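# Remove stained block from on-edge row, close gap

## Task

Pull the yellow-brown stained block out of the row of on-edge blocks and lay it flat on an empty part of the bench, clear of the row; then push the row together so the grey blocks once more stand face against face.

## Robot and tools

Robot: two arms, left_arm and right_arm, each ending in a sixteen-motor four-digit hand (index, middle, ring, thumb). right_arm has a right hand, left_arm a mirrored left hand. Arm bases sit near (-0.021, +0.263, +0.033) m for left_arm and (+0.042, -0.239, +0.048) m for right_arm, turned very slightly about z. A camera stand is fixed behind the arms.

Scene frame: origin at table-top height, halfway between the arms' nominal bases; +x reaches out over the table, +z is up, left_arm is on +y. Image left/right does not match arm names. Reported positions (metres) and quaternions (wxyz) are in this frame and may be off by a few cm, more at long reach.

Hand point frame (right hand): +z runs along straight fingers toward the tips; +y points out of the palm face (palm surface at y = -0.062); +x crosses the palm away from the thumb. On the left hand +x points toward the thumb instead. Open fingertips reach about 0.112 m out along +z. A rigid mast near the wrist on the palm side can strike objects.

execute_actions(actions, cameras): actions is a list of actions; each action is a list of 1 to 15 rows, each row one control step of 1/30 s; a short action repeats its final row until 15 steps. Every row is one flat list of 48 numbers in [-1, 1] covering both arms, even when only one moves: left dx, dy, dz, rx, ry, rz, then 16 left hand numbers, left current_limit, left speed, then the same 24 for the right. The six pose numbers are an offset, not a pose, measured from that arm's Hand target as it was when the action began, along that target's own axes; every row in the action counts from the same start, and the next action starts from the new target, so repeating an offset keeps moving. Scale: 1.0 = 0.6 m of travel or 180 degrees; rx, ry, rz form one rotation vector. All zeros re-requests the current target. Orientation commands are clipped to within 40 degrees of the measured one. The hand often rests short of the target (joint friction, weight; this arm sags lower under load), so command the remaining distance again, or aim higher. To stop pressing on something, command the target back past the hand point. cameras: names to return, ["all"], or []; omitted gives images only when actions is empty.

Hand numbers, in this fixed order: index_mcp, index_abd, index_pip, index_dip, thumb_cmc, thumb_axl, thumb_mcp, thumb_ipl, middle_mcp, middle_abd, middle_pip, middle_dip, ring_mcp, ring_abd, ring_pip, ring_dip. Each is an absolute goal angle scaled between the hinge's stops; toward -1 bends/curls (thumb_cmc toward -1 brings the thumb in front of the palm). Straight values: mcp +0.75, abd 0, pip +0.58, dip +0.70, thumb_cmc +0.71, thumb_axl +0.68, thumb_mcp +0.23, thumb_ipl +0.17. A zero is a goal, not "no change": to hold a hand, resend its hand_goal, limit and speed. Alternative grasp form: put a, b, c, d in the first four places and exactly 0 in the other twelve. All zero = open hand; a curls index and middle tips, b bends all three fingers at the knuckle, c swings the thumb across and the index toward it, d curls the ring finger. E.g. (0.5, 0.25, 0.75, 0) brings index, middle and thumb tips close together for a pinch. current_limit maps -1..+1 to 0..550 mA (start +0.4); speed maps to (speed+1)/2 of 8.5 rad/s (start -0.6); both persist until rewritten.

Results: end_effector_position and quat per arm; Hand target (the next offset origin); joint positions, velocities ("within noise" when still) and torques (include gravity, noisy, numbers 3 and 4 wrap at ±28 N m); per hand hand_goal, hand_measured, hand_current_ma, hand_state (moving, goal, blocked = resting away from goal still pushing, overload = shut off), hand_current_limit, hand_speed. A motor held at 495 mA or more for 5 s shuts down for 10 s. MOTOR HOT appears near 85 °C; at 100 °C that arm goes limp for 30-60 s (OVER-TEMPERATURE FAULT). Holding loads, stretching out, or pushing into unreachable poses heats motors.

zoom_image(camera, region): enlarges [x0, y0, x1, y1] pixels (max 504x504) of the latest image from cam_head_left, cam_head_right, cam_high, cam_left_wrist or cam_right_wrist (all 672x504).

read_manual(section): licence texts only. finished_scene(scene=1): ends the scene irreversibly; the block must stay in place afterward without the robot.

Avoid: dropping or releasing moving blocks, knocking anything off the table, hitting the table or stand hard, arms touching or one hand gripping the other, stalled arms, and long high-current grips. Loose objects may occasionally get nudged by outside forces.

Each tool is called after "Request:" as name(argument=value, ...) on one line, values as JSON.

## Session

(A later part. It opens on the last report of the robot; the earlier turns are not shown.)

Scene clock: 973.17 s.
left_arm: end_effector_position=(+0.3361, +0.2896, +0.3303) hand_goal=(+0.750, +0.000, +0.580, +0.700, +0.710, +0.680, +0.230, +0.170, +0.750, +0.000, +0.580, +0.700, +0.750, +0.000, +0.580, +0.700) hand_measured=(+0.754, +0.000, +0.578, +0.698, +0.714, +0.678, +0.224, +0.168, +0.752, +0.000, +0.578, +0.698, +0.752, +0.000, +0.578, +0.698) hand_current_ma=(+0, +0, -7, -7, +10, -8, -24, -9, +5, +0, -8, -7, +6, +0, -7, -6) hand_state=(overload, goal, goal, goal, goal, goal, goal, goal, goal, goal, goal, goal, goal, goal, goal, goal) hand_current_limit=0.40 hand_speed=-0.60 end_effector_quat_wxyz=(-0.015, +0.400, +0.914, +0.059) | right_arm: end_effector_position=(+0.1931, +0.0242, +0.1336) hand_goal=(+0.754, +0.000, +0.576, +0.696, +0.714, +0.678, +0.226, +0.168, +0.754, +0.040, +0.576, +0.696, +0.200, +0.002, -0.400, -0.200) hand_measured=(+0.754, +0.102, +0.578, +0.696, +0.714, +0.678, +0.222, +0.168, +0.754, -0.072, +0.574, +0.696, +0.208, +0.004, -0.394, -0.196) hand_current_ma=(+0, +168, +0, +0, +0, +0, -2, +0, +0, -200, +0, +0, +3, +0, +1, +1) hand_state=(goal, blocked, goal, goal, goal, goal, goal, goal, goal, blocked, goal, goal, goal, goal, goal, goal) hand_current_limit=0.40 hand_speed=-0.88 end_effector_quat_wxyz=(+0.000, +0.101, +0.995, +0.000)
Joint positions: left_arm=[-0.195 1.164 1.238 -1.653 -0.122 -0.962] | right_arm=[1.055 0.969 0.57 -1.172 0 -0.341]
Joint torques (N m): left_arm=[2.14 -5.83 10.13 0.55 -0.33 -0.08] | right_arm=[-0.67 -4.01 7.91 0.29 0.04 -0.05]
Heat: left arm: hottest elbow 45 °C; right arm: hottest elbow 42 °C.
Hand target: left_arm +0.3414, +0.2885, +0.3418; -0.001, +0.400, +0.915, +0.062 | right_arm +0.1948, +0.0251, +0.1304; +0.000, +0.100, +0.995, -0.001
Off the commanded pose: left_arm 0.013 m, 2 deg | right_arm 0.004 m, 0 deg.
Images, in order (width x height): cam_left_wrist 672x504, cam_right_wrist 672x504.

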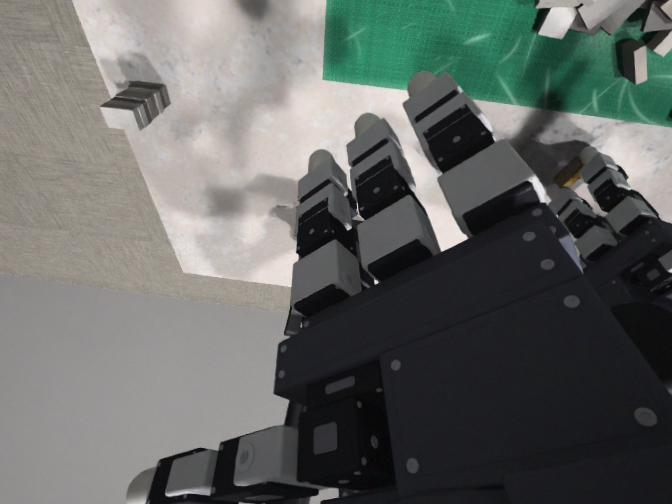

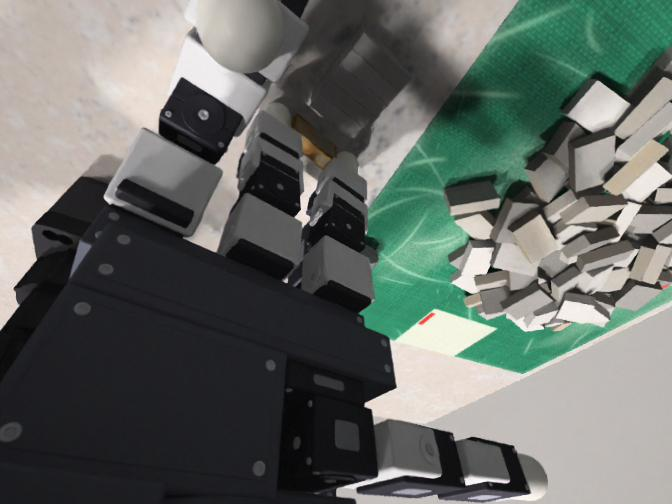

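Request:
execute_actions(actions=[[[0,0,0,0,0,0,0,0,0,0,0,0,0,0,0,0,0,0,0,0,0,0,0.4,-0.6,0.0,0.004,-0.04,0,0,0,0.754,-0.03,0.576,0.696,0.714,0.678,0.226,0.168,0.754,0.07,0.576,0.696,0.2,0.001,-0.4,-0.2,0.4,-0.88]],[[0,0,0,0,0,0,0,0,0,0,0,0,0,0,0,0,0,0,0,0,0,0,0.4,-0.6,0.0,0.004,-0.04,0,0,0,0.754,-0.03,0.576,0.696,0.714,0.678,0.226,0.168,0.754,0.07,0.576,0.696,0.2,0.001,-0.4,-0.2,0.4,-0.88]]], cameras=["cam_right_wrist","cam_left_wrist"])

Request:
zoom_image(camera="cam_left_wrist", region=[530, 120, 630, 210])

Request:
zoom_image(camera="cam_right_wrist", region=[230, 40, 400, 210])

Scene clock: 990.97 s.
left_arm: end_effector_position=(+0.3361, +0.2896, +0.3303) hand_goal=(+0.750, +0.000, +0.580, +0.700, +0.710, +0.680, +0.230, +0.170, +0.750, +0.000, +0.580, +0.700, +0.750, +0.000, +0.580, +0.700) hand_measured=(+0.754, +0.000, +0.578, +0.698, +0.714, +0.678, +0.224, +0.168, +0.752, +0.000, +0.578, +0.698, +0.752, +0.000, +0.578, +0.698) hand_current_ma=(+0, +0, -7, -7, +10, -8, -24, -9, +5, +0, -8, -7, +6, +0, -7, -6) hand_state=(overload, goal, goal, goal, goal, goal, goal, goal, goal, goal, goal, goal, goal, goal, goal, goal) hand_current_limit=0.40 hand_speed=-0.60 end_effector_quat_wxyz=(-0.015, +0.400, +0.914, +0.059) | right_arm: end_effector_position=(+0.1907, +0.0202, +0.1604) hand_goal=(+0.754, -0.030, +0.576, +0.696, +0.714, +0.678, +0.226, +0.168, +0.754, +0.070, +0.576, +0.696, +0.200, +0.002, -0.400, -0.200) hand_measured=(+0.746, +0.100, +0.572, +0.696, +0.714, +0.678, +0.222, +0.168, +0.756, -0.066, +0.578, +0.696, +0.208, +0.004, -0.394, -0.196) hand_current_ma=(-4, +260, -1, +0, +0, +0, -2, +0, +0, -280, +0, +0, +3, +0, +1, +1) hand_state=(goal, blocked, goal, goal, goal, goal, goal, goal, goal, blocked, goal, goal, goal, goal, goal, goal) hand_current_limit=0.40 hand_speed=-0.88 end_effector_quat_wxyz=(-0.007, +0.101, +0.995, -0.015)
Joint positions: left_arm=[-0.195 1.164 1.238 -1.653 -0.122 -0.962] | right_arm=[1.055 0.943 0.638 -1.298 0 -0.341]
Joint torques (N m): left_arm=[2.02 -5.83 10.11 0.54 -0.34 -0.08] | right_arm=[-0.21 -5.3 11.38 -0.57 0.04 0.04]
Heat: left arm: hottest elbow 45 °C; right arm: hottest elbow 42 °C.
Hand target: left_arm +0.3414, +0.2885, +0.3418; -0.001, +0.400, +0.915, +0.062 | right_arm +0.1958, +0.0299, +0.1784; +0.000, +0.100, +0.995, +0.000
Off the commanded pose: left_arm 0.013 m, 2 deg | right_arm 0.021 m, 2 deg.
Images, in order (width x height): cam_left_wrist 672x504, cam_right_wrist 672x504.

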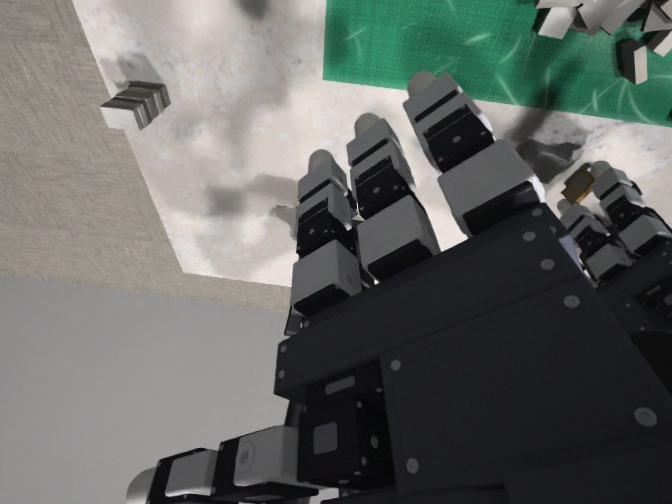

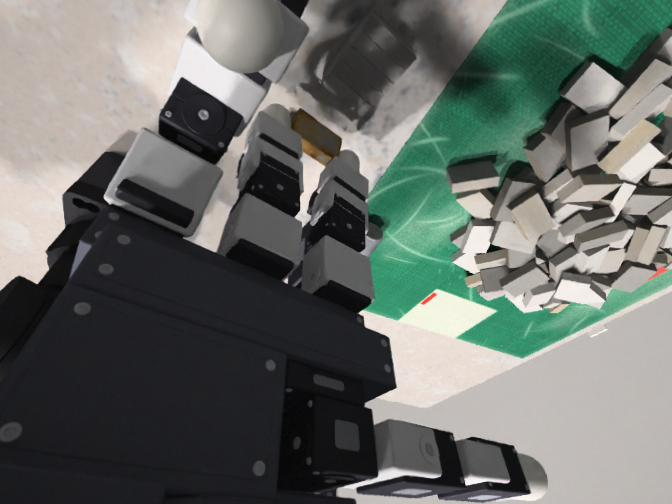

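Scaled by 5.040 from the camera's 672x504 image, which has a finer 960x720 frame.

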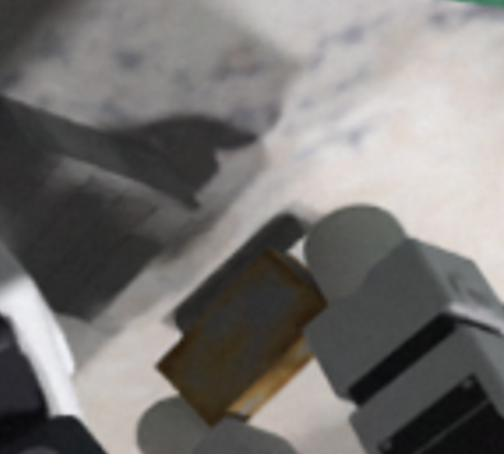

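Scaled by 2.965 from the camera's 672x504 image, which has a finer 960x720 frame.

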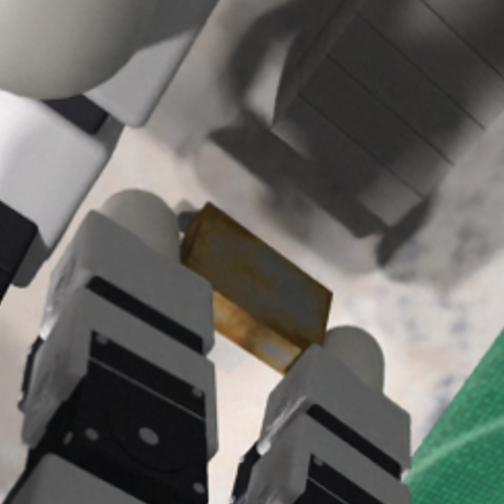

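Request:
execute_actions(actions=[[[0,0,0,0,0,0,0,0,0,0,0,0,0,0,0,0,0,0,0,0,0,0,0.4,-0.6,0.03,0.0,-0.04,0,0,0,0.754,-0.03,0.576,0.696,0.714,0.678,0.226,0.168,0.754,0.07,0.576,0.696,0.2,0.001,-0.4,-0.2,0.4,-0.88]],[[0,0,0,0,0,0,0,0,0,0,0,0,0,0,0,0,0,0,0,0,0,0,0.4,-0.6,0.055,0.0,0,0,0,0,0.754,-0.03,0.576,0.696,0.714,0.678,0.226,0.168,0.754,0.07,0.576,0.696,0.2,0.001,-0.4,-0.2,0.4,-0.88]],[[0,0,0,0,0,0,0,0,0,0,0,0,0,0,0,0,0,0,0,0,0,0,0.4,-0.6,0.055,0.0,0,0,0,0,0.754,-0.03,0.576,0.696,0.714,0.678,0.226,0.168,0.754,0.07,0.576,0.696,0.2,0.001,-0.4,-0.2,0.4,-0.88]],[[0,0,0,0,0,0,0,0,0,0,0,0,0,0,0,0,0,0,0,0,0,0,0.4,-0.6,0.045,0.0,0,0,0,0,0.754,-0.03,0.576,0.696,0.714,0.678,0.226,0.168,0.754,0.07,0.576,0.696,0.2,0.001,-0.4,-0.2,0.4,-0.88]]], cameras=["cam_right_wrist","cam_left_wrist","cam_head_left","cam_head_right"])

Request:
zoom_image(camera="cam_right_wrist", region=[200, 0, 440, 210])

Scene clock: 1023.67 s.
left_arm: end_effector_position=(+0.3361, +0.2896, +0.3303) hand_goal=(+0.750, +0.000, +0.580, +0.700, +0.710, +0.680, +0.230, +0.170, +0.750, +0.000, +0.580, +0.700, +0.750, +0.000, +0.580, +0.700) hand_measured=(+0.754, +0.000, +0.578, +0.698, +0.714, +0.678, +0.224, +0.168, +0.752, +0.000, +0.578, +0.698, +0.752, +0.000, +0.578, +0.698) hand_current_ma=(+0, +0, -7, -7, +10, -8, -24, -9, +5, +0, -8, -7, +6, +0, -7, -6) hand_state=(overload, goal, goal, goal, goal, goal, goal, goal, goal, goal, goal, goal, goal, goal, goal, goal) hand_current_limit=0.40 hand_speed=-0.60 end_effector_quat_wxyz=(-0.015, +0.400, +0.914, +0.059) | right_arm: end_effector_position=(+0.0842, +0.0430, +0.1871) hand_goal=(+0.754, -0.030, +0.576, +0.696, +0.714, +0.678, +0.226, +0.168, +0.754, +0.070, +0.576, +0.696, +0.200, +0.002, -0.400, -0.200) hand_measured=(+0.744, +0.100, +0.572, +0.696, +0.714, +0.678, +0.222, +0.168, +0.760, -0.064, +0.578, +0.696, +0.208, +0.004, -0.394, -0.196) hand_current_ma=(-4, +260, -1, +0, +0, +0, -2, +0, +2, -270, +0, +0, +3, +0, +1, +1) hand_state=(goal, blocked, goal, goal, goal, goal, goal, goal, goal, blocked, goal, goal, goal, goal, goal, goal) hand_current_limit=0.40 hand_speed=-0.88 end_effector_quat_wxyz=(-0.001, +0.093, +0.996, -0.013)
Joint positions: left_arm=[-0.195 1.164 1.238 -1.653 -0.122 -0.962] | right_arm=[1.578 0.886 0.679 -1.39 -0.003 0.166]
Joint torques (N m): left_arm=[2.08 -5.77 10.13 0.53 -0.33 -0.08] | right_arm=[-0.62 -4.01 11.43 -0.44 0.18 0.13]
Heat: left arm: hottest elbow 45 °C; right arm: hottest elbow 44 °C.
Hand target: left_arm +0.3414, +0.2885, +0.3418; -0.001, +0.400, +0.915, +0.062 | right_arm +0.0869, +0.0521, +0.2023; +0.000, +0.100, +0.995, -0.001
Off the commanded pose: left_arm 0.013 m, 2 deg | right_arm 0.018 m, 2 deg.
Images, in order (width x height): cam_head_left 672x504, cam_head_right 672x504, cam_left_wrist 672x504, cam_right_wrist 672x504.

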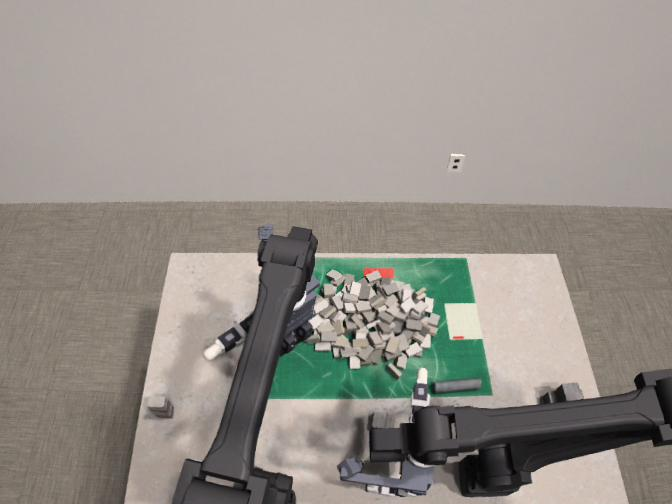

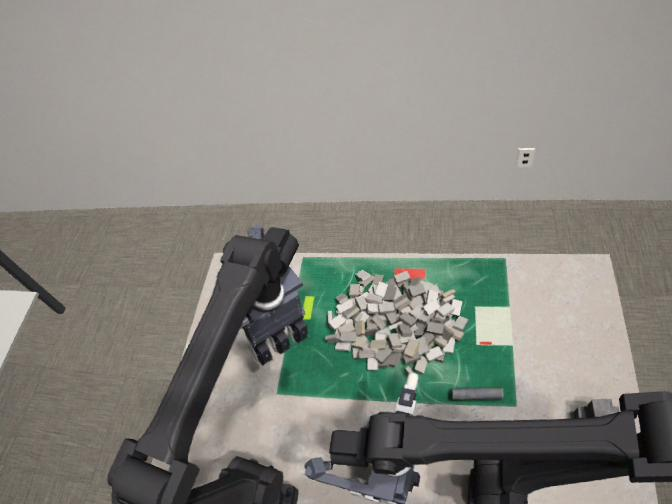

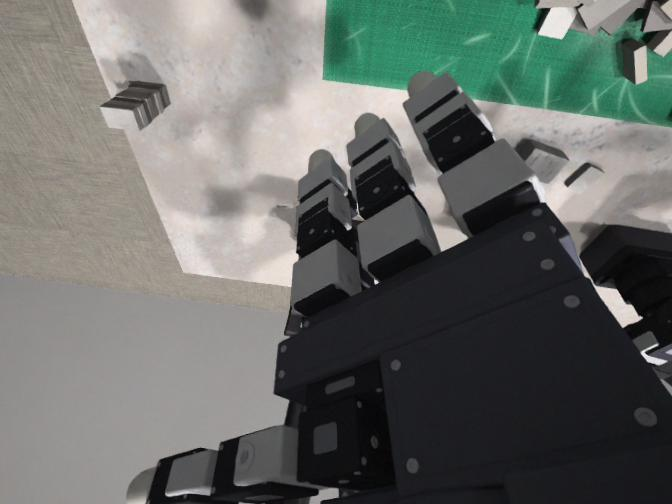

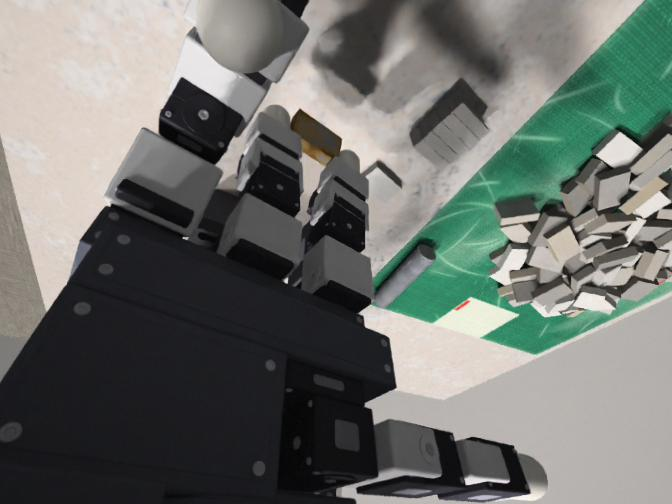

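Scaled by 2.100 from the camera's 672x504 image, which has a finer 960x720 frame.

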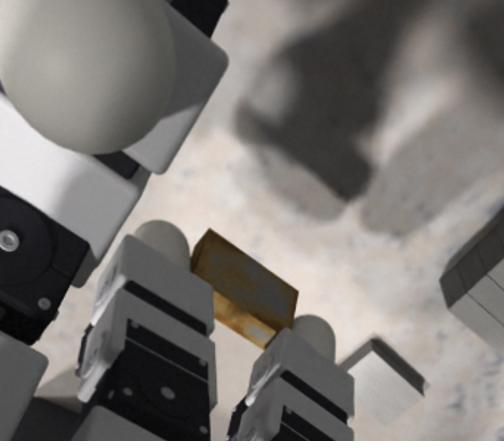

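Request:
execute_actions(actions=[[[0,0,0,0,0,0,0,0,0,0,0,0,0,0,0,0,0,0,0,0,0,0,0.4,-0.6,0.0,0.0,0.045,0,0,0,0.754,-0.03,0.576,0.696,0.714,0.678,0.226,0.168,0.754,0.07,0.576,0.696,0.2,0.001,-0.4,-0.2,0.4,-0.88]],[[0,0,0,0,0,0,0,0,0,0,0,0,0,0,0,0,0,0,0,0,0,0,0.4,-0.6,0.0,0.0,0.045,0,0,0,0.754,-0.03,0.576,0.696,0.714,0.678,0.226,0.168,0.754,0.07,0.576,0.696,0.2,0.001,-0.4,-0.2,0.4,-0.88]]], cameras=["cam_right_wrist"])

Request:
zoom_image(camera="cam_right_wrist", region=[200, 0, 440, 210])

Scene clock: 1061.10 s.
left_arm: end_effector_position=(+0.3361, +0.2896, +0.3303) hand_goal=(+0.750, +0.000, +0.580, +0.700, +0.710, +0.680, +0.230, +0.170, +0.750, +0.000, +0.580, +0.700, +0.750, +0.000, +0.580, +0.700) hand_measured=(+0.754, +0.000, +0.578, +0.698, +0.714, +0.678, +0.224, +0.168, +0.752, +0.000, +0.578, +0.698, +0.752, +0.000, +0.578, +0.698) hand_current_ma=(+0, +0, -7, -7, +10, -8, -24, -9, +5, +0, -8, -7, +6, +0, -7, -6) hand_state=(overload, goal, goal, goal, goal, goal, goal, goal, goal, goal, goal, goal, goal, goal, goal, goal) hand_current_limit=0.40 hand_speed=-0.60 end_effector_quat_wxyz=(-0.015, +0.400, +0.914, +0.059) | right_arm: end_effector_position=(+0.0845, +0.0472, +0.1458) hand_goal=(+0.754, -0.030, +0.576, +0.696, +0.714, +0.678, +0.226, +0.168, +0.754, +0.070, +0.576, +0.696, +0.200, +0.002, -0.400, -0.200) hand_measured=(+0.744, +0.100, +0.570, +0.696, +0.714, +0.678, +0.222, +0.168, +0.760, -0.064, +0.580, +0.696, +0.208, +0.004, -0.394, -0.196) hand_current_ma=(-5, +260, -1, +0, +0, +0, -2, +0, +2, -270, +1, +0, +3, +0, +1, +1) hand_state=(goal, blocked, goal, goal, goal, goal, goal, goal, goal, blocked, goal, goal, goal, goal, goal, goal) hand_current_limit=0.40 hand_speed=-0.88 end_effector_quat_wxyz=(-0.001, +0.094, +0.996, -0.008)
Joint positions: left_arm=[-0.195 1.164 1.238 -1.653 -0.122 -0.962] | right_arm=[1.578 0.933 0.588 -1.242 -0.002 0.168]
Joint torques (N m): left_arm=[2.08 -5.83 10.13 0.54 -0.33 -0.07] | right_arm=[-0.79 -4.13 8.79 0.28 0.17 0.11]
Heat: left arm: hottest elbow 45 °C; right arm: hottest elbow 43 °C.
Hand target: left_arm +0.3414, +0.2885, +0.3418; -0.001, +0.400, +0.915, +0.062 | right_arm +0.0870, +0.0521, +0.1483; +0.001, +0.100, +0.995, -0.001
Off the commanded pose: left_arm 0.013 m, 2 deg | right_arm 0.006 m, 1 deg.
Images, in order (width x height): cam_right_wrist 672x504.

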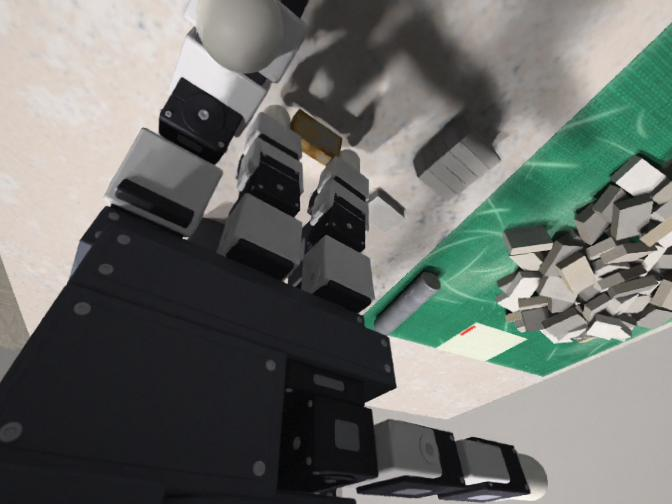

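Scaled by 2.100 from the camera's 672x504 image, which has a finer 960x720 frame.

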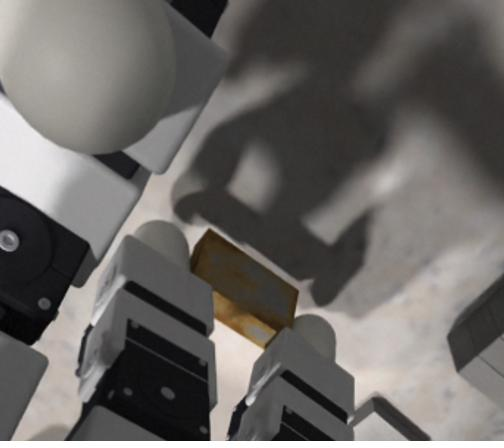

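Request:
execute_actions(actions=[[[0,0,0,0,0,0,0,0,0,0,0,0,0,0,0,0,0,0,0,0,0,0,0.4,-0.6,0.0,-0.004,0.022,0,0,0,0.754,-0.03,0.576,0.696,0.714,0.678,0.226,0.168,0.754,0.07,0.576,0.696,0.2,0.001,-0.4,-0.2,0.4,-0.88]],[[0,0,0,0,0,0,0,0,0,0,0,0,0,0,0,0,0,0,0,0,0,0,0.4,-0.6,0.0,-0.013,0.007,0,0,0,0.754,-0.03,0.576,0.696,0.714,0.678,0.226,0.168,0.754,0.07,0.576,0.696,0.2,0.001,-0.4,-0.2,0.4,-0.88]]], cameras=["cam_right_wrist"])

Request:
zoom_image(camera="cam_right_wrist", region=[200, 0, 440, 210])

Scene clock: 1071.30 s.
left_arm: end_effector_position=(+0.3361, +0.2896, +0.3303) hand_goal=(+0.750, +0.000, +0.580, +0.700, +0.710, +0.680, +0.230, +0.170, +0.750, +0.000, +0.580, +0.700, +0.750, +0.000, +0.580, +0.700) hand_measured=(+0.754, +0.000, +0.578, +0.698, +0.714, +0.678, +0.224, +0.168, +0.752, +0.000, +0.578, +0.698, +0.752, +0.000, +0.578, +0.698) hand_current_ma=(+0, +0, -7, -7, +10, -8, -24, -9, +5, +0, -8, -7, +6, +0, -7, -6) hand_state=(overload, goal, goal, goal, goal, goal, goal, goal, goal, goal, goal, goal, goal, goal, goal, goal) hand_current_limit=0.40 hand_speed=-0.60 end_effector_quat_wxyz=(-0.015, +0.400, +0.914, +0.059) | right_arm: end_effector_position=(+0.0849, +0.0435, +0.1327) hand_goal=(+0.754, -0.030, +0.576, +0.696, +0.714, +0.678, +0.226, +0.168, +0.754, +0.070, +0.576, +0.696, +0.200, +0.002, -0.400, -0.200) hand_measured=(+0.744, +0.100, +0.570, +0.696, +0.714, +0.678, +0.222, +0.168, +0.760, -0.064, +0.580, +0.696, +0.208, +0.004, -0.394, -0.196) hand_current_ma=(-5, +256, -1, +0, +0, +0, -2, +0, +2, -270, +1, +0, +3, +0, +1, +1) hand_state=(goal, blocked, goal, goal, goal, goal, goal, goal, goal, blocked, goal, goal, goal, goal, goal, goal) hand_current_limit=0.40 hand_speed=-0.88 end_effector_quat_wxyz=(-0.001, +0.097, +0.995, -0.004)
Joint positions: left_arm=[-0.195 1.164 1.238 -1.653 -0.122 -0.962] | right_arm=[1.579 0.932 0.549 -1.195 -0.002 0.175]
Joint torques (N m): left_arm=[2.02 -5.77 10.1 0.55 -0.33 -0.07] | right_arm=[-0.26 -4.95 7.41 0.21 0.16 0.13]
Heat: left arm: hottest elbow 45 °C; right arm: hottest elbow 43 °C.
Hand target: left_arm +0.3414, +0.2885, +0.3418; -0.001, +0.400, +0.915, +0.062 | right_arm +0.0850, +0.0420, +0.1309; +0.000, +0.100, +0.995, -0.001
Off the commanded pose: left_arm 0.013 m, 2 deg | right_arm 0.002 m, 1 deg.
Images, in order (width x height): cam_right_wrist 672x504.

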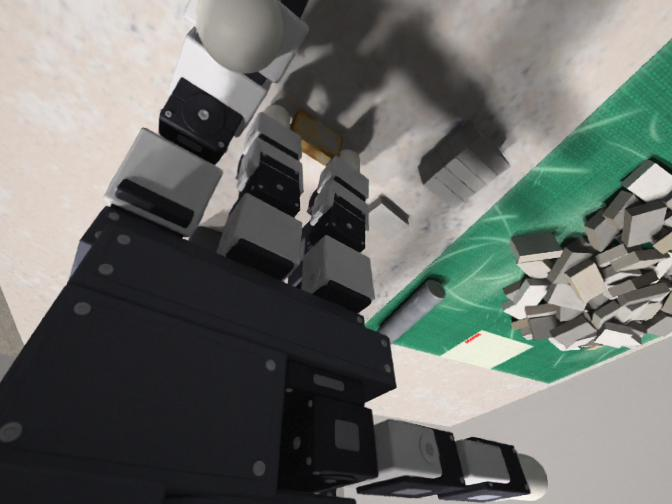

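Scaled by 2.100 from the camera's 672x504 image, which has a finer 960x720 frame.

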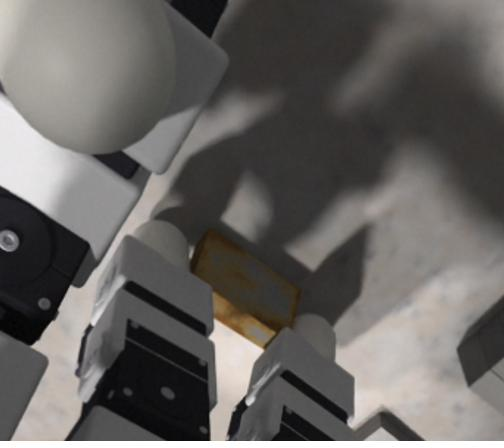

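Request:
execute_actions(actions=[[[0,0,0,0,0,0,0,0,0,0,0,0,0,0,0,0,0,0,0,0,0,0,0.4,-0.6,0.0,-0.012,0.009,0,0,0,0.754,-0.03,0.576,0.696,0.714,0.678,0.226,0.168,0.754,0.07,0.576,0.696,0.2,0.001,-0.4,-0.2,0.4,-0.88]],[[0,0,0,0,0,0,0,0,0,0,0,0,0,0,0,0,0,0,0,0,0,0,0.4,-0.6,0.0,-0.012,0.009,0,0,0,0.754,-0.03,0.576,0.696,0.714,0.678,0.226,0.168,0.754,0.07,0.576,0.696,0.2,0.001,-0.4,-0.2,0.4,-0.88]]], cameras=["cam_right_wrist"])

Request:
zoom_image(camera="cam_right_wrist", region=[200, 0, 440, 210])

Scene clock: 1080.93 s.
left_arm: end_effector_position=(+0.3361, +0.2896, +0.3303) hand_goal=(+0.750, +0.000, +0.580, +0.700, +0.710, +0.680, +0.230, +0.170, +0.750, +0.000, +0.580, +0.700, +0.750, +0.000, +0.580, +0.700) hand_measured=(+0.754, +0.000, +0.578, +0.698, +0.714, +0.678, +0.224, +0.168, +0.752, +0.000, +0.578, +0.698, +0.752, +0.000, +0.578, +0.698) hand_current_ma=(+0, +0, -7, -7, +10, -8, -24, -9, +5, +0, -8, -7, +6, +0, -7, -6) hand_state=(overload, goal, goal, goal, goal, goal, goal, goal, goal, goal, goal, goal, goal, goal, goal, goal) hand_current_limit=0.40 hand_speed=-0.60 end_effector_quat_wxyz=(-0.015, +0.400, +0.914, +0.059) | right_arm: end_effector_position=(+0.0834, +0.0335, +0.1303) hand_goal=(+0.754, -0.030, +0.576, +0.696, +0.714, +0.678, +0.226, +0.168, +0.754, +0.070, +0.576, +0.696, +0.200, +0.002, -0.400, -0.200) hand_measured=(+0.750, +0.100, +0.572, +0.694, +0.714, +0.678, +0.222, +0.168, +0.764, -0.064, +0.580, +0.696, +0.208, +0.004, -0.394, -0.196) hand_current_ma=(-1, +256, -1, +0, +0, +0, -2, +0, +4, -270, +1, +0, +3, +0, +1, +1) hand_state=(goal, blocked, goal, goal, goal, goal, goal, goal, goal, blocked, goal, goal, goal, goal, goal, goal) hand_current_limit=0.40 hand_speed=-0.88 end_effector_quat_wxyz=(-0.001, +0.099, +0.995, +0.006)
Joint positions: left_arm=[-0.195 1.164 1.238 -1.653 -0.122 -0.962] | right_arm=[1.589 0.883 0.514 -1.189 -0.001 0.189]
Joint torques (N m): left_arm=[2.08 -5.89 10.11 0.54 -0.33 -0.08] | right_arm=[0.09 -3.19 6.5 0.39 0.11 0.12]
Heat: left arm: hottest elbow 45 °C; right arm: hottest elbow 42 °C.
Hand target: left_arm +0.3414, +0.2885, +0.3418; -0.001, +0.400, +0.915, +0.062 | right_arm +0.0821, +0.0279, +0.1201; +0.000, +0.100, +0.995, -0.001
Off the commanded pose: left_arm 0.013 m, 2 deg | right_arm 0.012 m, 1 deg.
Images, in order (width x height): cam_right_wrist 672x504.

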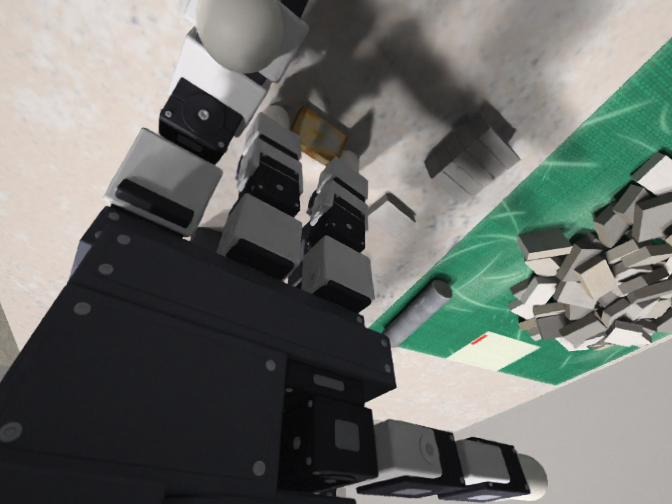

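Scaled by 2.100 from the camera's 672x504 image, which has a finer 960x720 frame.

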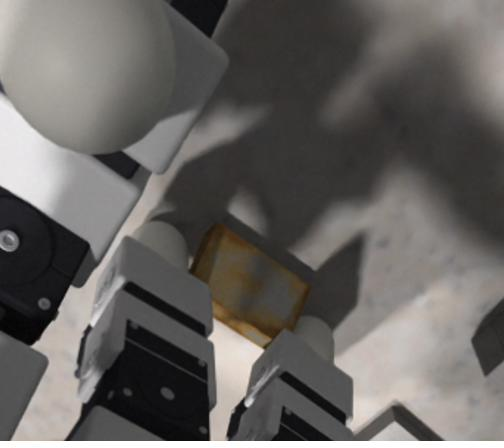

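Request:
execute_actions(actions=[[[0,0,0,0,0,0,0,0,0,0,0,0,0,0,0,0,0,0,0,0,0,0,0.4,-0.6,0.0,-0.014,0.003,0,0,0,0.754,-0.03,0.576,0.696,0.714,0.678,0.226,0.168,0.754,0.07,0.576,0.696,0.2,0.001,-0.4,-0.2,0.4,-0.88]]], cameras=["cam_right_wrist"])

Request:
zoom_image(camera="cam_right_wrist", region=[200, 0, 440, 210])

Scene clock: 1090.63 s.
left_arm: end_effector_position=(+0.3361, +0.2896, +0.3303) hand_goal=(+0.750, +0.000, +0.580, +0.700, +0.710, +0.680, +0.230, +0.170, +0.750, +0.000, +0.580, +0.700, +0.750, +0.000, +0.580, +0.700) hand_measured=(+0.754, +0.000, +0.578, +0.698, +0.714, +0.678, +0.224, +0.168, +0.752, +0.000, +0.578, +0.698, +0.752, +0.000, +0.578, +0.698) hand_current_ma=(+0, +0, -7, -7, +10, -8, -24, -9, +5, +0, -8, -7, +6, +0, -7, -6) hand_state=(overload, goal, goal, goal, goal, goal, goal, goal, goal, goal, goal, goal, goal, goal, goal, goal) hand_current_limit=0.40 hand_speed=-0.60 end_effector_quat_wxyz=(-0.015, +0.400, +0.914, +0.059) | right_arm: end_effector_position=(+0.0822, +0.0292, +0.1313) hand_goal=(+0.754, -0.030, +0.576, +0.696, +0.714, +0.678, +0.226, +0.168, +0.754, +0.070, +0.576, +0.696, +0.200, +0.002, -0.400, -0.200) hand_measured=(+0.740, +0.100, +0.568, +0.692, +0.714, +0.678, +0.222, +0.168, +0.754, -0.064, +0.576, +0.696, +0.208, +0.004, -0.394, -0.196) hand_current_ma=(-8, +256, -3, -1, +0, +0, -2, +0, +0, -270, +0, +0, +3, +0, +1, +1) hand_state=(goal, blocked, goal, goal, goal, goal, goal, goal, goal, blocked, goal, goal, goal, goal, goal, goal) hand_current_limit=0.40 hand_speed=-0.88 end_effector_quat_wxyz=(-0.001, +0.099, +0.995, +0.014)
Joint positions: left_arm=[-0.195 1.164 1.238 -1.653 -0.122 -0.962] | right_arm=[1.597 0.852 0.499 -1.189 0.001 0.196]
Joint torques (N m): left_arm=[2.08 -5.83 10.13 0.54 -0.33 -0.08] | right_arm=[0.15 -2.67 6.35 0.03 0.05 0.13]
Heat: left arm: hottest elbow 45 °C; right arm: hottest elbow 42 °C.
Hand target: left_arm +0.3414, +0.2885, +0.3418; -0.001, +0.400, +0.915, +0.062 | right_arm +0.0804, +0.0197, +0.1184; +0.000, +0.100, +0.995, +0.000
Off the commanded pose: left_arm 0.013 m, 2 deg | right_arm 0.016 m, 2 deg.
Images, in order (width x height): cam_right_wrist 672x504.

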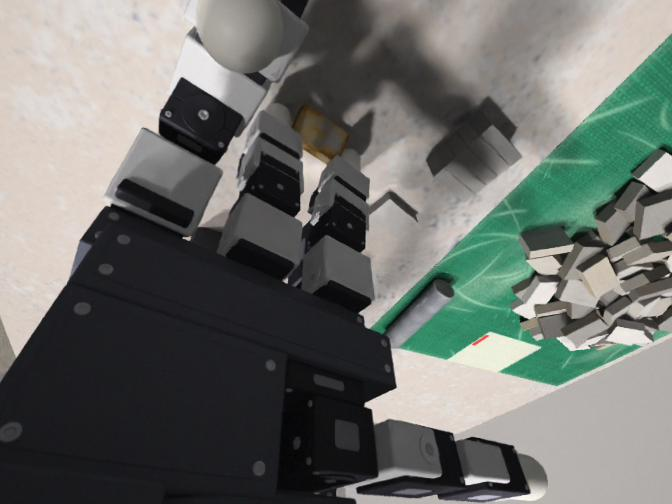

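Scaled by 2.100 from the camera's 672x504 image, which has a finer 960x720 frame.

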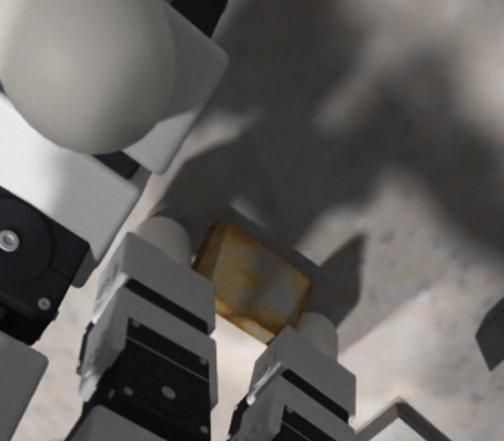

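Request:
execute_actions(actions=[[[0,0,0,0,0,0,0,0,0,0,0,0,0,0,0,0,0,0,0,0,0,0,0.4,-0.6,0.0,0,-0.006,0,0,0,0.754,0.06,0.576,0.696,0.714,0.678,0.226,0.168,0.754,-0.02,0.576,0.696,0.2,0.001,-0.4,-0.2,0.4,-0.92]],[[0,0,0,0,0,0,0,0,0,0,0,0,0,0,0,0,0,0,0,0,0,0,0.4,-0.6,0.0,-0.006,0.0,0,0,0,0.754,0.08,0.576,0.696,0.714,0.678,0.226,0.168,0.754,-0.04,0.576,0.696,0.2,0.001,-0.4,-0.2,0.4,-0.92]]], cameras=["cam_right_wrist"])

Request:
zoom_image(camera="cam_right_wrist", region=[200, 0, 440, 210])

Scene clock: 1102.20 s.
left_arm: end_effector_position=(+0.3361, +0.2896, +0.3303) hand_goal=(+0.750, +0.000, +0.580, +0.700, +0.710, +0.680, +0.230, +0.170, +0.750, +0.000, +0.580, +0.700, +0.750, +0.000, +0.580, +0.700) hand_measured=(+0.754, +0.000, +0.578, +0.698, +0.714, +0.678, +0.224, +0.168, +0.752, +0.000, +0.578, +0.698, +0.752, +0.000, +0.578, +0.698) hand_current_ma=(+0, +0, -7, -7, +10, -8, -24, -9, +5, +0, -8, -7, +6, +0, -7, -6) hand_state=(overload, goal, goal, goal, goal, goal, goal, goal, goal, goal, goal, goal, goal, goal, goal, goal) hand_current_limit=0.40 hand_speed=-0.60 end_effector_quat_wxyz=(-0.015, +0.400, +0.914, +0.059) | right_arm: end_effector_position=(+0.0814, +0.0282, +0.1320) hand_goal=(+0.754, +0.080, +0.576, +0.696, +0.714, +0.678, +0.226, +0.168, +0.754, -0.040, +0.576, +0.696, +0.200, +0.002, -0.400, -0.200) hand_measured=(+0.738, +0.108, +0.566, +0.692, +0.714, +0.678, +0.222, +0.168, +0.752, -0.074, +0.576, +0.696, +0.208, +0.004, -0.394, -0.196) hand_current_ma=(-10, +19, -4, -1, +0, +0, -2, +0, +0, -25, +0, +0, +3, +0, +1, +1) hand_state=(goal, blocked, goal, goal, goal, goal, goal, goal, goal, blocked, goal, goal, goal, goal, goal, goal) hand_current_limit=0.40 hand_speed=-0.92 end_effector_quat_wxyz=(-0.001, +0.098, +0.995, +0.017)
Joint positions: left_arm=[-0.195 1.164 1.238 -1.653 -0.122 -0.962] | right_arm=[1.601 0.842 0.494 -1.189 0.001 0.199]
Joint torques (N m): left_arm=[2.14 -5.89 10.1 0.51 -0.33 -0.08] | right_arm=[0.21 -3.31 6.78 -0.61 0.05 0.15]
Heat: left arm: hottest elbow 45 °C; right arm: hottest elbow 41 °C.
Hand target: left_arm +0.3414, +0.2885, +0.3418; -0.001, +0.400, +0.915, +0.062 | right_arm +0.0797, +0.0161, +0.1219; +0.000, +0.100, +0.995, -0.001
Off the commanded pose: left_arm 0.013 m, 2 deg | right_arm 0.016 m, 2 deg.
Images, in order (width x height): cam_right_wrist 672x504.

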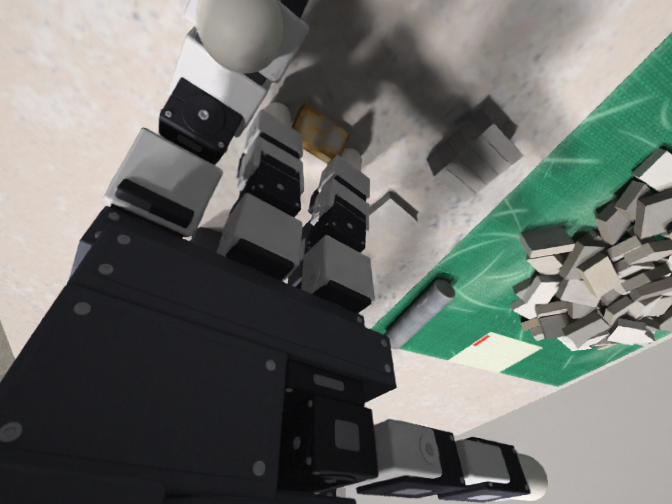

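Scaled by 2.100 from the camera's 672x504 image, which has a finer 960x720 frame.

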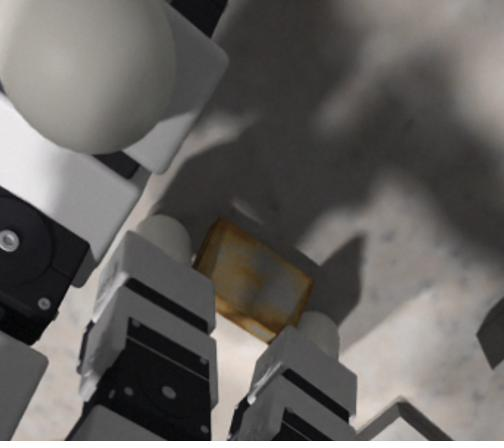

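Request:
execute_actions(actions=[[[0,0,0,0,0,0,0,0,0,0,0,0,0,0,0,0,0,0,0,0,0,0,0.4,-0.6,0.0,0.012,-0.014,0,0,0,0.754,0.1,0.576,0.696,0.714,0.678,0.226,0.168,0.754,-0.06,0.576,0.696,0.2,0.001,-0.4,-0.2,0.4,-0.92]],[[0,0,0,0,0,0,0,0,0,0,0,0,0,0,0,0,0,0,0,0,0,0,0.4,-0.6,0.0,0,0.0,0,0,0,0.754,0.14,0.576,0.696,0.714,0.678,0.226,0.168,0.754,-0.1,0.576,0.696,0.2,0.001,-0.4,-0.2,0.4,-0.95]],[[0,0,0,0,0,0,0,0,0,0,0,0,0,0,0,0,0,0,0,0,0,0,0.4,-0.6,0.0,0,0.0,0,0,0,0.754,0.18,0.576,0.696,0.714,0.678,0.226,0.168,0.754,-0.14,0.576,0.696,0.2,0.001,-0.4,-0.2,0.4,-0.95]]], cameras=["cam_right_wrist"])

Request:
zoom_image(camera="cam_right_wrist", region=[200, 0, 440, 210])

Scene clock: 1118.00 s.
left_arm: end_effector_position=(+0.3361, +0.2896, +0.3303) hand_goal=(+0.750, +0.000, +0.580, +0.700, +0.710, +0.680, +0.230, +0.170, +0.750, +0.000, +0.580, +0.700, +0.750, +0.000, +0.580, +0.700) hand_measured=(+0.754, +0.000, +0.578, +0.698, +0.714, +0.678, +0.224, +0.168, +0.752, +0.000, +0.578, +0.698, +0.752, +0.000, +0.578, +0.698) hand_current_ma=(+0, +0, -7, -7, +10, -8, -24, -9, +5, +0, -8, -7, +6, +0, -7, -6) hand_state=(overload, goal, goal, goal, goal, goal, goal, goal, goal, goal, goal, goal, goal, goal, goal, goal) hand_current_limit=0.40 hand_speed=-0.60 end_effector_quat_wxyz=(-0.015, +0.400, +0.914, +0.059) | right_arm: end_effector_position=(+0.0810, +0.0255, +0.1310) hand_goal=(+0.754, +0.180, +0.576, +0.696, +0.714, +0.678, +0.226, +0.168, +0.754, -0.140, +0.576, +0.696, +0.200, +0.002, -0.400, -0.200) hand_measured=(+0.732, +0.132, +0.562, +0.690, +0.714, +0.678, +0.222, +0.168, +0.750, -0.136, +0.574, +0.696, +0.208, +0.004, -0.394, -0.196) hand_current_ma=(-16, -47, -8, -2, +0, +0, -2, +0, -1, +1, +0, +0, +3, +0, +1, +1) hand_state=(blocked, blocked, goal, goal, goal, goal, goal, goal, goal, goal, goal, goal, goal, goal, goal, goal) hand_current_limit=0.40 hand_speed=-0.95 end_effector_quat_wxyz=(-0.001, +0.098, +0.995, +0.012)
Joint positions: left_arm=[-0.195 1.164 1.238 -1.653 -0.122 -0.962] | right_arm=[1.601 0.842 0.494 -1.2 -0.001 0.199]
Joint torques (N m): left_arm=[2.02 -5.71 10.13 0.58 -0.33 -0.07] | right_arm=[-0.21 -1.79 9.13 -0.76 0.12 0.08]
Heat: left arm: hottest elbow 45 °C; right arm: hottest elbow 41 °C.
Hand target: left_arm +0.3414, +0.2885, +0.3418; -0.001, +0.400, +0.915, +0.062 | right_arm +0.0812, +0.0232, +0.1303; +0.001, +0.100, +0.995, -0.001
Off the commanded pose: left_arm 0.013 m, 2 deg | right_arm 0.002 m, 1 deg.
Images, in order (width x height): cam_right_wrist 672x504.

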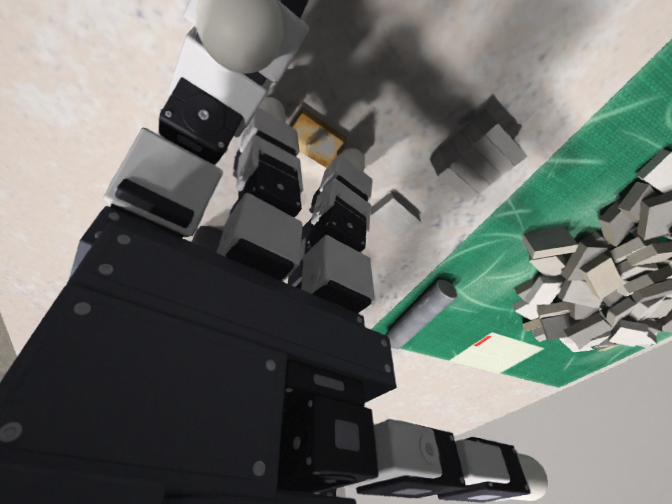

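Scaled by 2.100 from the camera's 672x504 image, which has a finer 960x720 frame.

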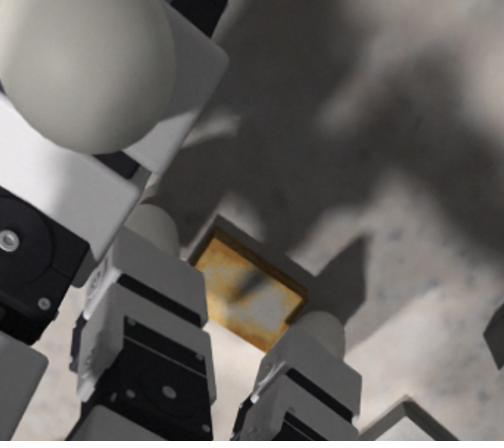

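Request:
execute_actions(actions=[[[0,0,0,0,0,0,0,0,0,0,0,0,0,0,0,0,0,0,0,0,0,0,0.4,-0.6,0.0,0,-0.03,0,0,0,0.754,0.2,0.576,0.696,0.714,0.678,0.226,0.168,0.754,-0.16,0.576,0.696,0.2,0.001,-0.4,-0.2,0.4,-0.9]],[[0,0,0,0,0,0,0,0,0,0,0,0,0,0,0,0,0,0,0,0,0,0,0.4,-0.6,0.0,-0.01,-0.04,0,0,0,0.754,0.2,0.576,0.696,0.714,0.678,0.226,0.168,0.754,-0.18,0.576,0.696,0.2,0.001,-0.4,-0.2,0.4,-0.8]],[[0,0,0,0,0,0,0,0,0,0,0,0,0,0,0,0,0,0,0,0,0,0,0.4,-0.6,0.0,-0.01,-0.04,0,0,0,0.754,0.2,0.576,0.696,0.714,0.678,0.226,0.168,0.754,-0.18,0.576,0.696,0.2,0.001,-0.4,-0.2,0.4,-0.8]]], cameras=["all"])

Request:
zoom_image(camera="cam_right_wrist", region=[230, 0, 570, 255])

Request:
zoom_image(camera="cam_left_wrist", region=[510, 120, 650, 225])

Scene clock: 1130.27 s.
left_arm: end_effector_position=(+0.3361, +0.2896, +0.3303) hand_goal=(+0.750, +0.000, +0.580, +0.700, +0.710, +0.680, +0.230, +0.170, +0.750, +0.000, +0.580, +0.700, +0.750, +0.000, +0.580, +0.700) hand_measured=(+0.754, +0.000, +0.578, +0.698, +0.714, +0.678, +0.224, +0.168, +0.752, +0.000, +0.578, +0.698, +0.752, +0.000, +0.578, +0.698) hand_current_ma=(+0, +0, -7, -7, +10, -8, -24, -9, +5, +0, -8, -7, +6, +0, -7, -6) hand_state=(overload, goal, goal, goal, goal, goal, goal, goal, goal, goal, goal, goal, goal, goal, goal, goal) hand_current_limit=0.40 hand_speed=-0.60 end_effector_quat_wxyz=(-0.015, +0.400, +0.914, +0.059) | right_arm: end_effector_position=(+0.0803, +0.0030, +0.1790) hand_goal=(+0.754, +0.200, +0.576, +0.696, +0.714, +0.678, +0.226, +0.168, +0.754, -0.180, +0.576, +0.696, +0.200, +0.002, -0.400, -0.200) hand_measured=(+0.752, +0.196, +0.574, +0.694, +0.714, +0.678, +0.222, +0.168, +0.752, -0.176, +0.574, +0.696, +0.208, +0.004, -0.394, -0.198) hand_current_ma=(+0, -1, +0, +0, +0, +0, -2, +0, +0, +1, +0, +0, +3, +0, +1, +1) hand_state=(goal, goal, goal, goal, goal, goal, goal, goal, goal, goal, goal, goal, goal, goal, goal, goal) hand_current_limit=0.40 hand_speed=-0.80 end_effector_quat_wxyz=(+0.001, +0.100, +0.995, -0.015)
Joint positions: left_arm=[-0.195 1.164 1.238 -1.653 -0.122 -0.962] | right_arm=[1.607 0.756 0.6 -1.445 -0.001 0.208]
Joint torques (N m): left_arm=[2.08 -5.83 10.1 0.53 -0.34 -0.08] | right_arm=[0.32 -2.61 11.7 -0.58 0.1 0.12]
Heat: left arm: hottest elbow 45 °C; right arm: hottest elbow 41 °C.
Hand target: left_arm +0.3414, +0.2885, +0.3418; -0.001, +0.400, +0.915, +0.062 | right_arm +0.0787, +0.0115, +0.1963; +0.001, +0.100, +0.995, -0.001
Off the commanded pose: left_arm 0.013 m, 2 deg | right_arm 0.019 m, 2 deg.

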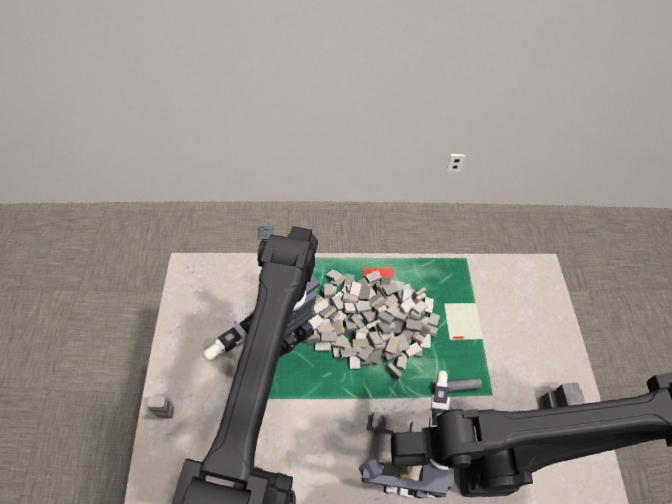

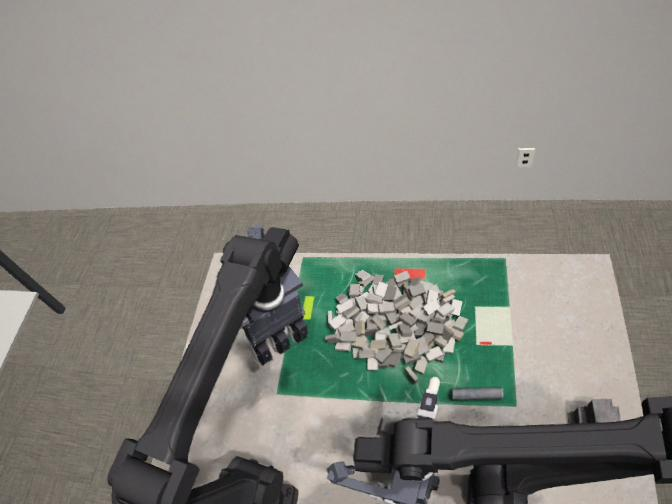

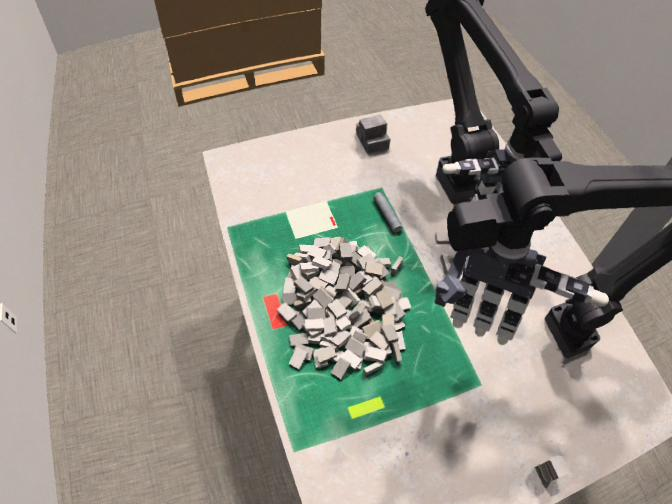

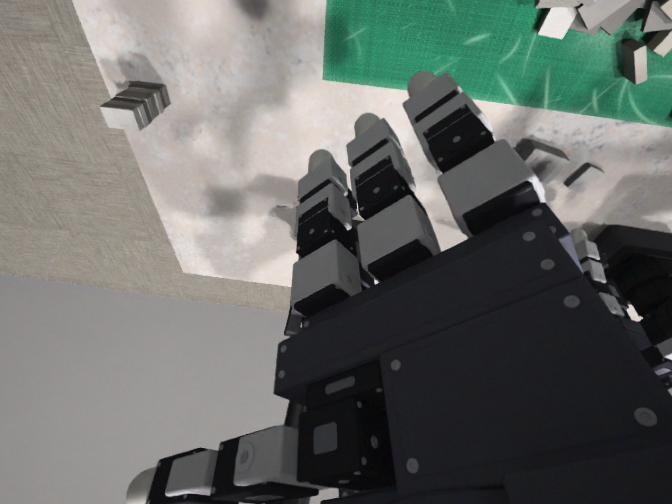

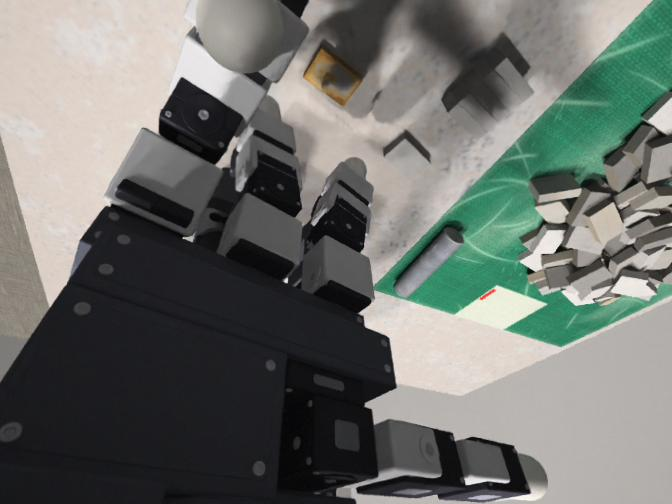

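Scaled by 1.482 from the camera's 672x504 image, which has a finer 960x720 frame.

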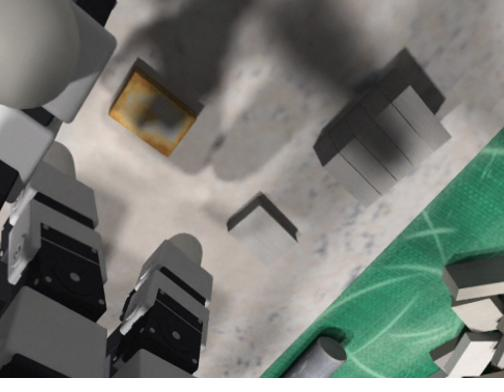

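Scaled by 3.600 from the camera's 672x504 image, which has a finer 960x720 frame.

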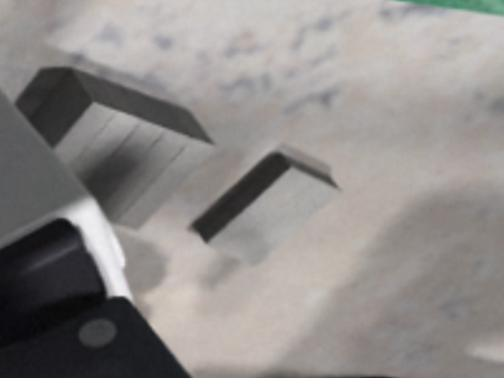

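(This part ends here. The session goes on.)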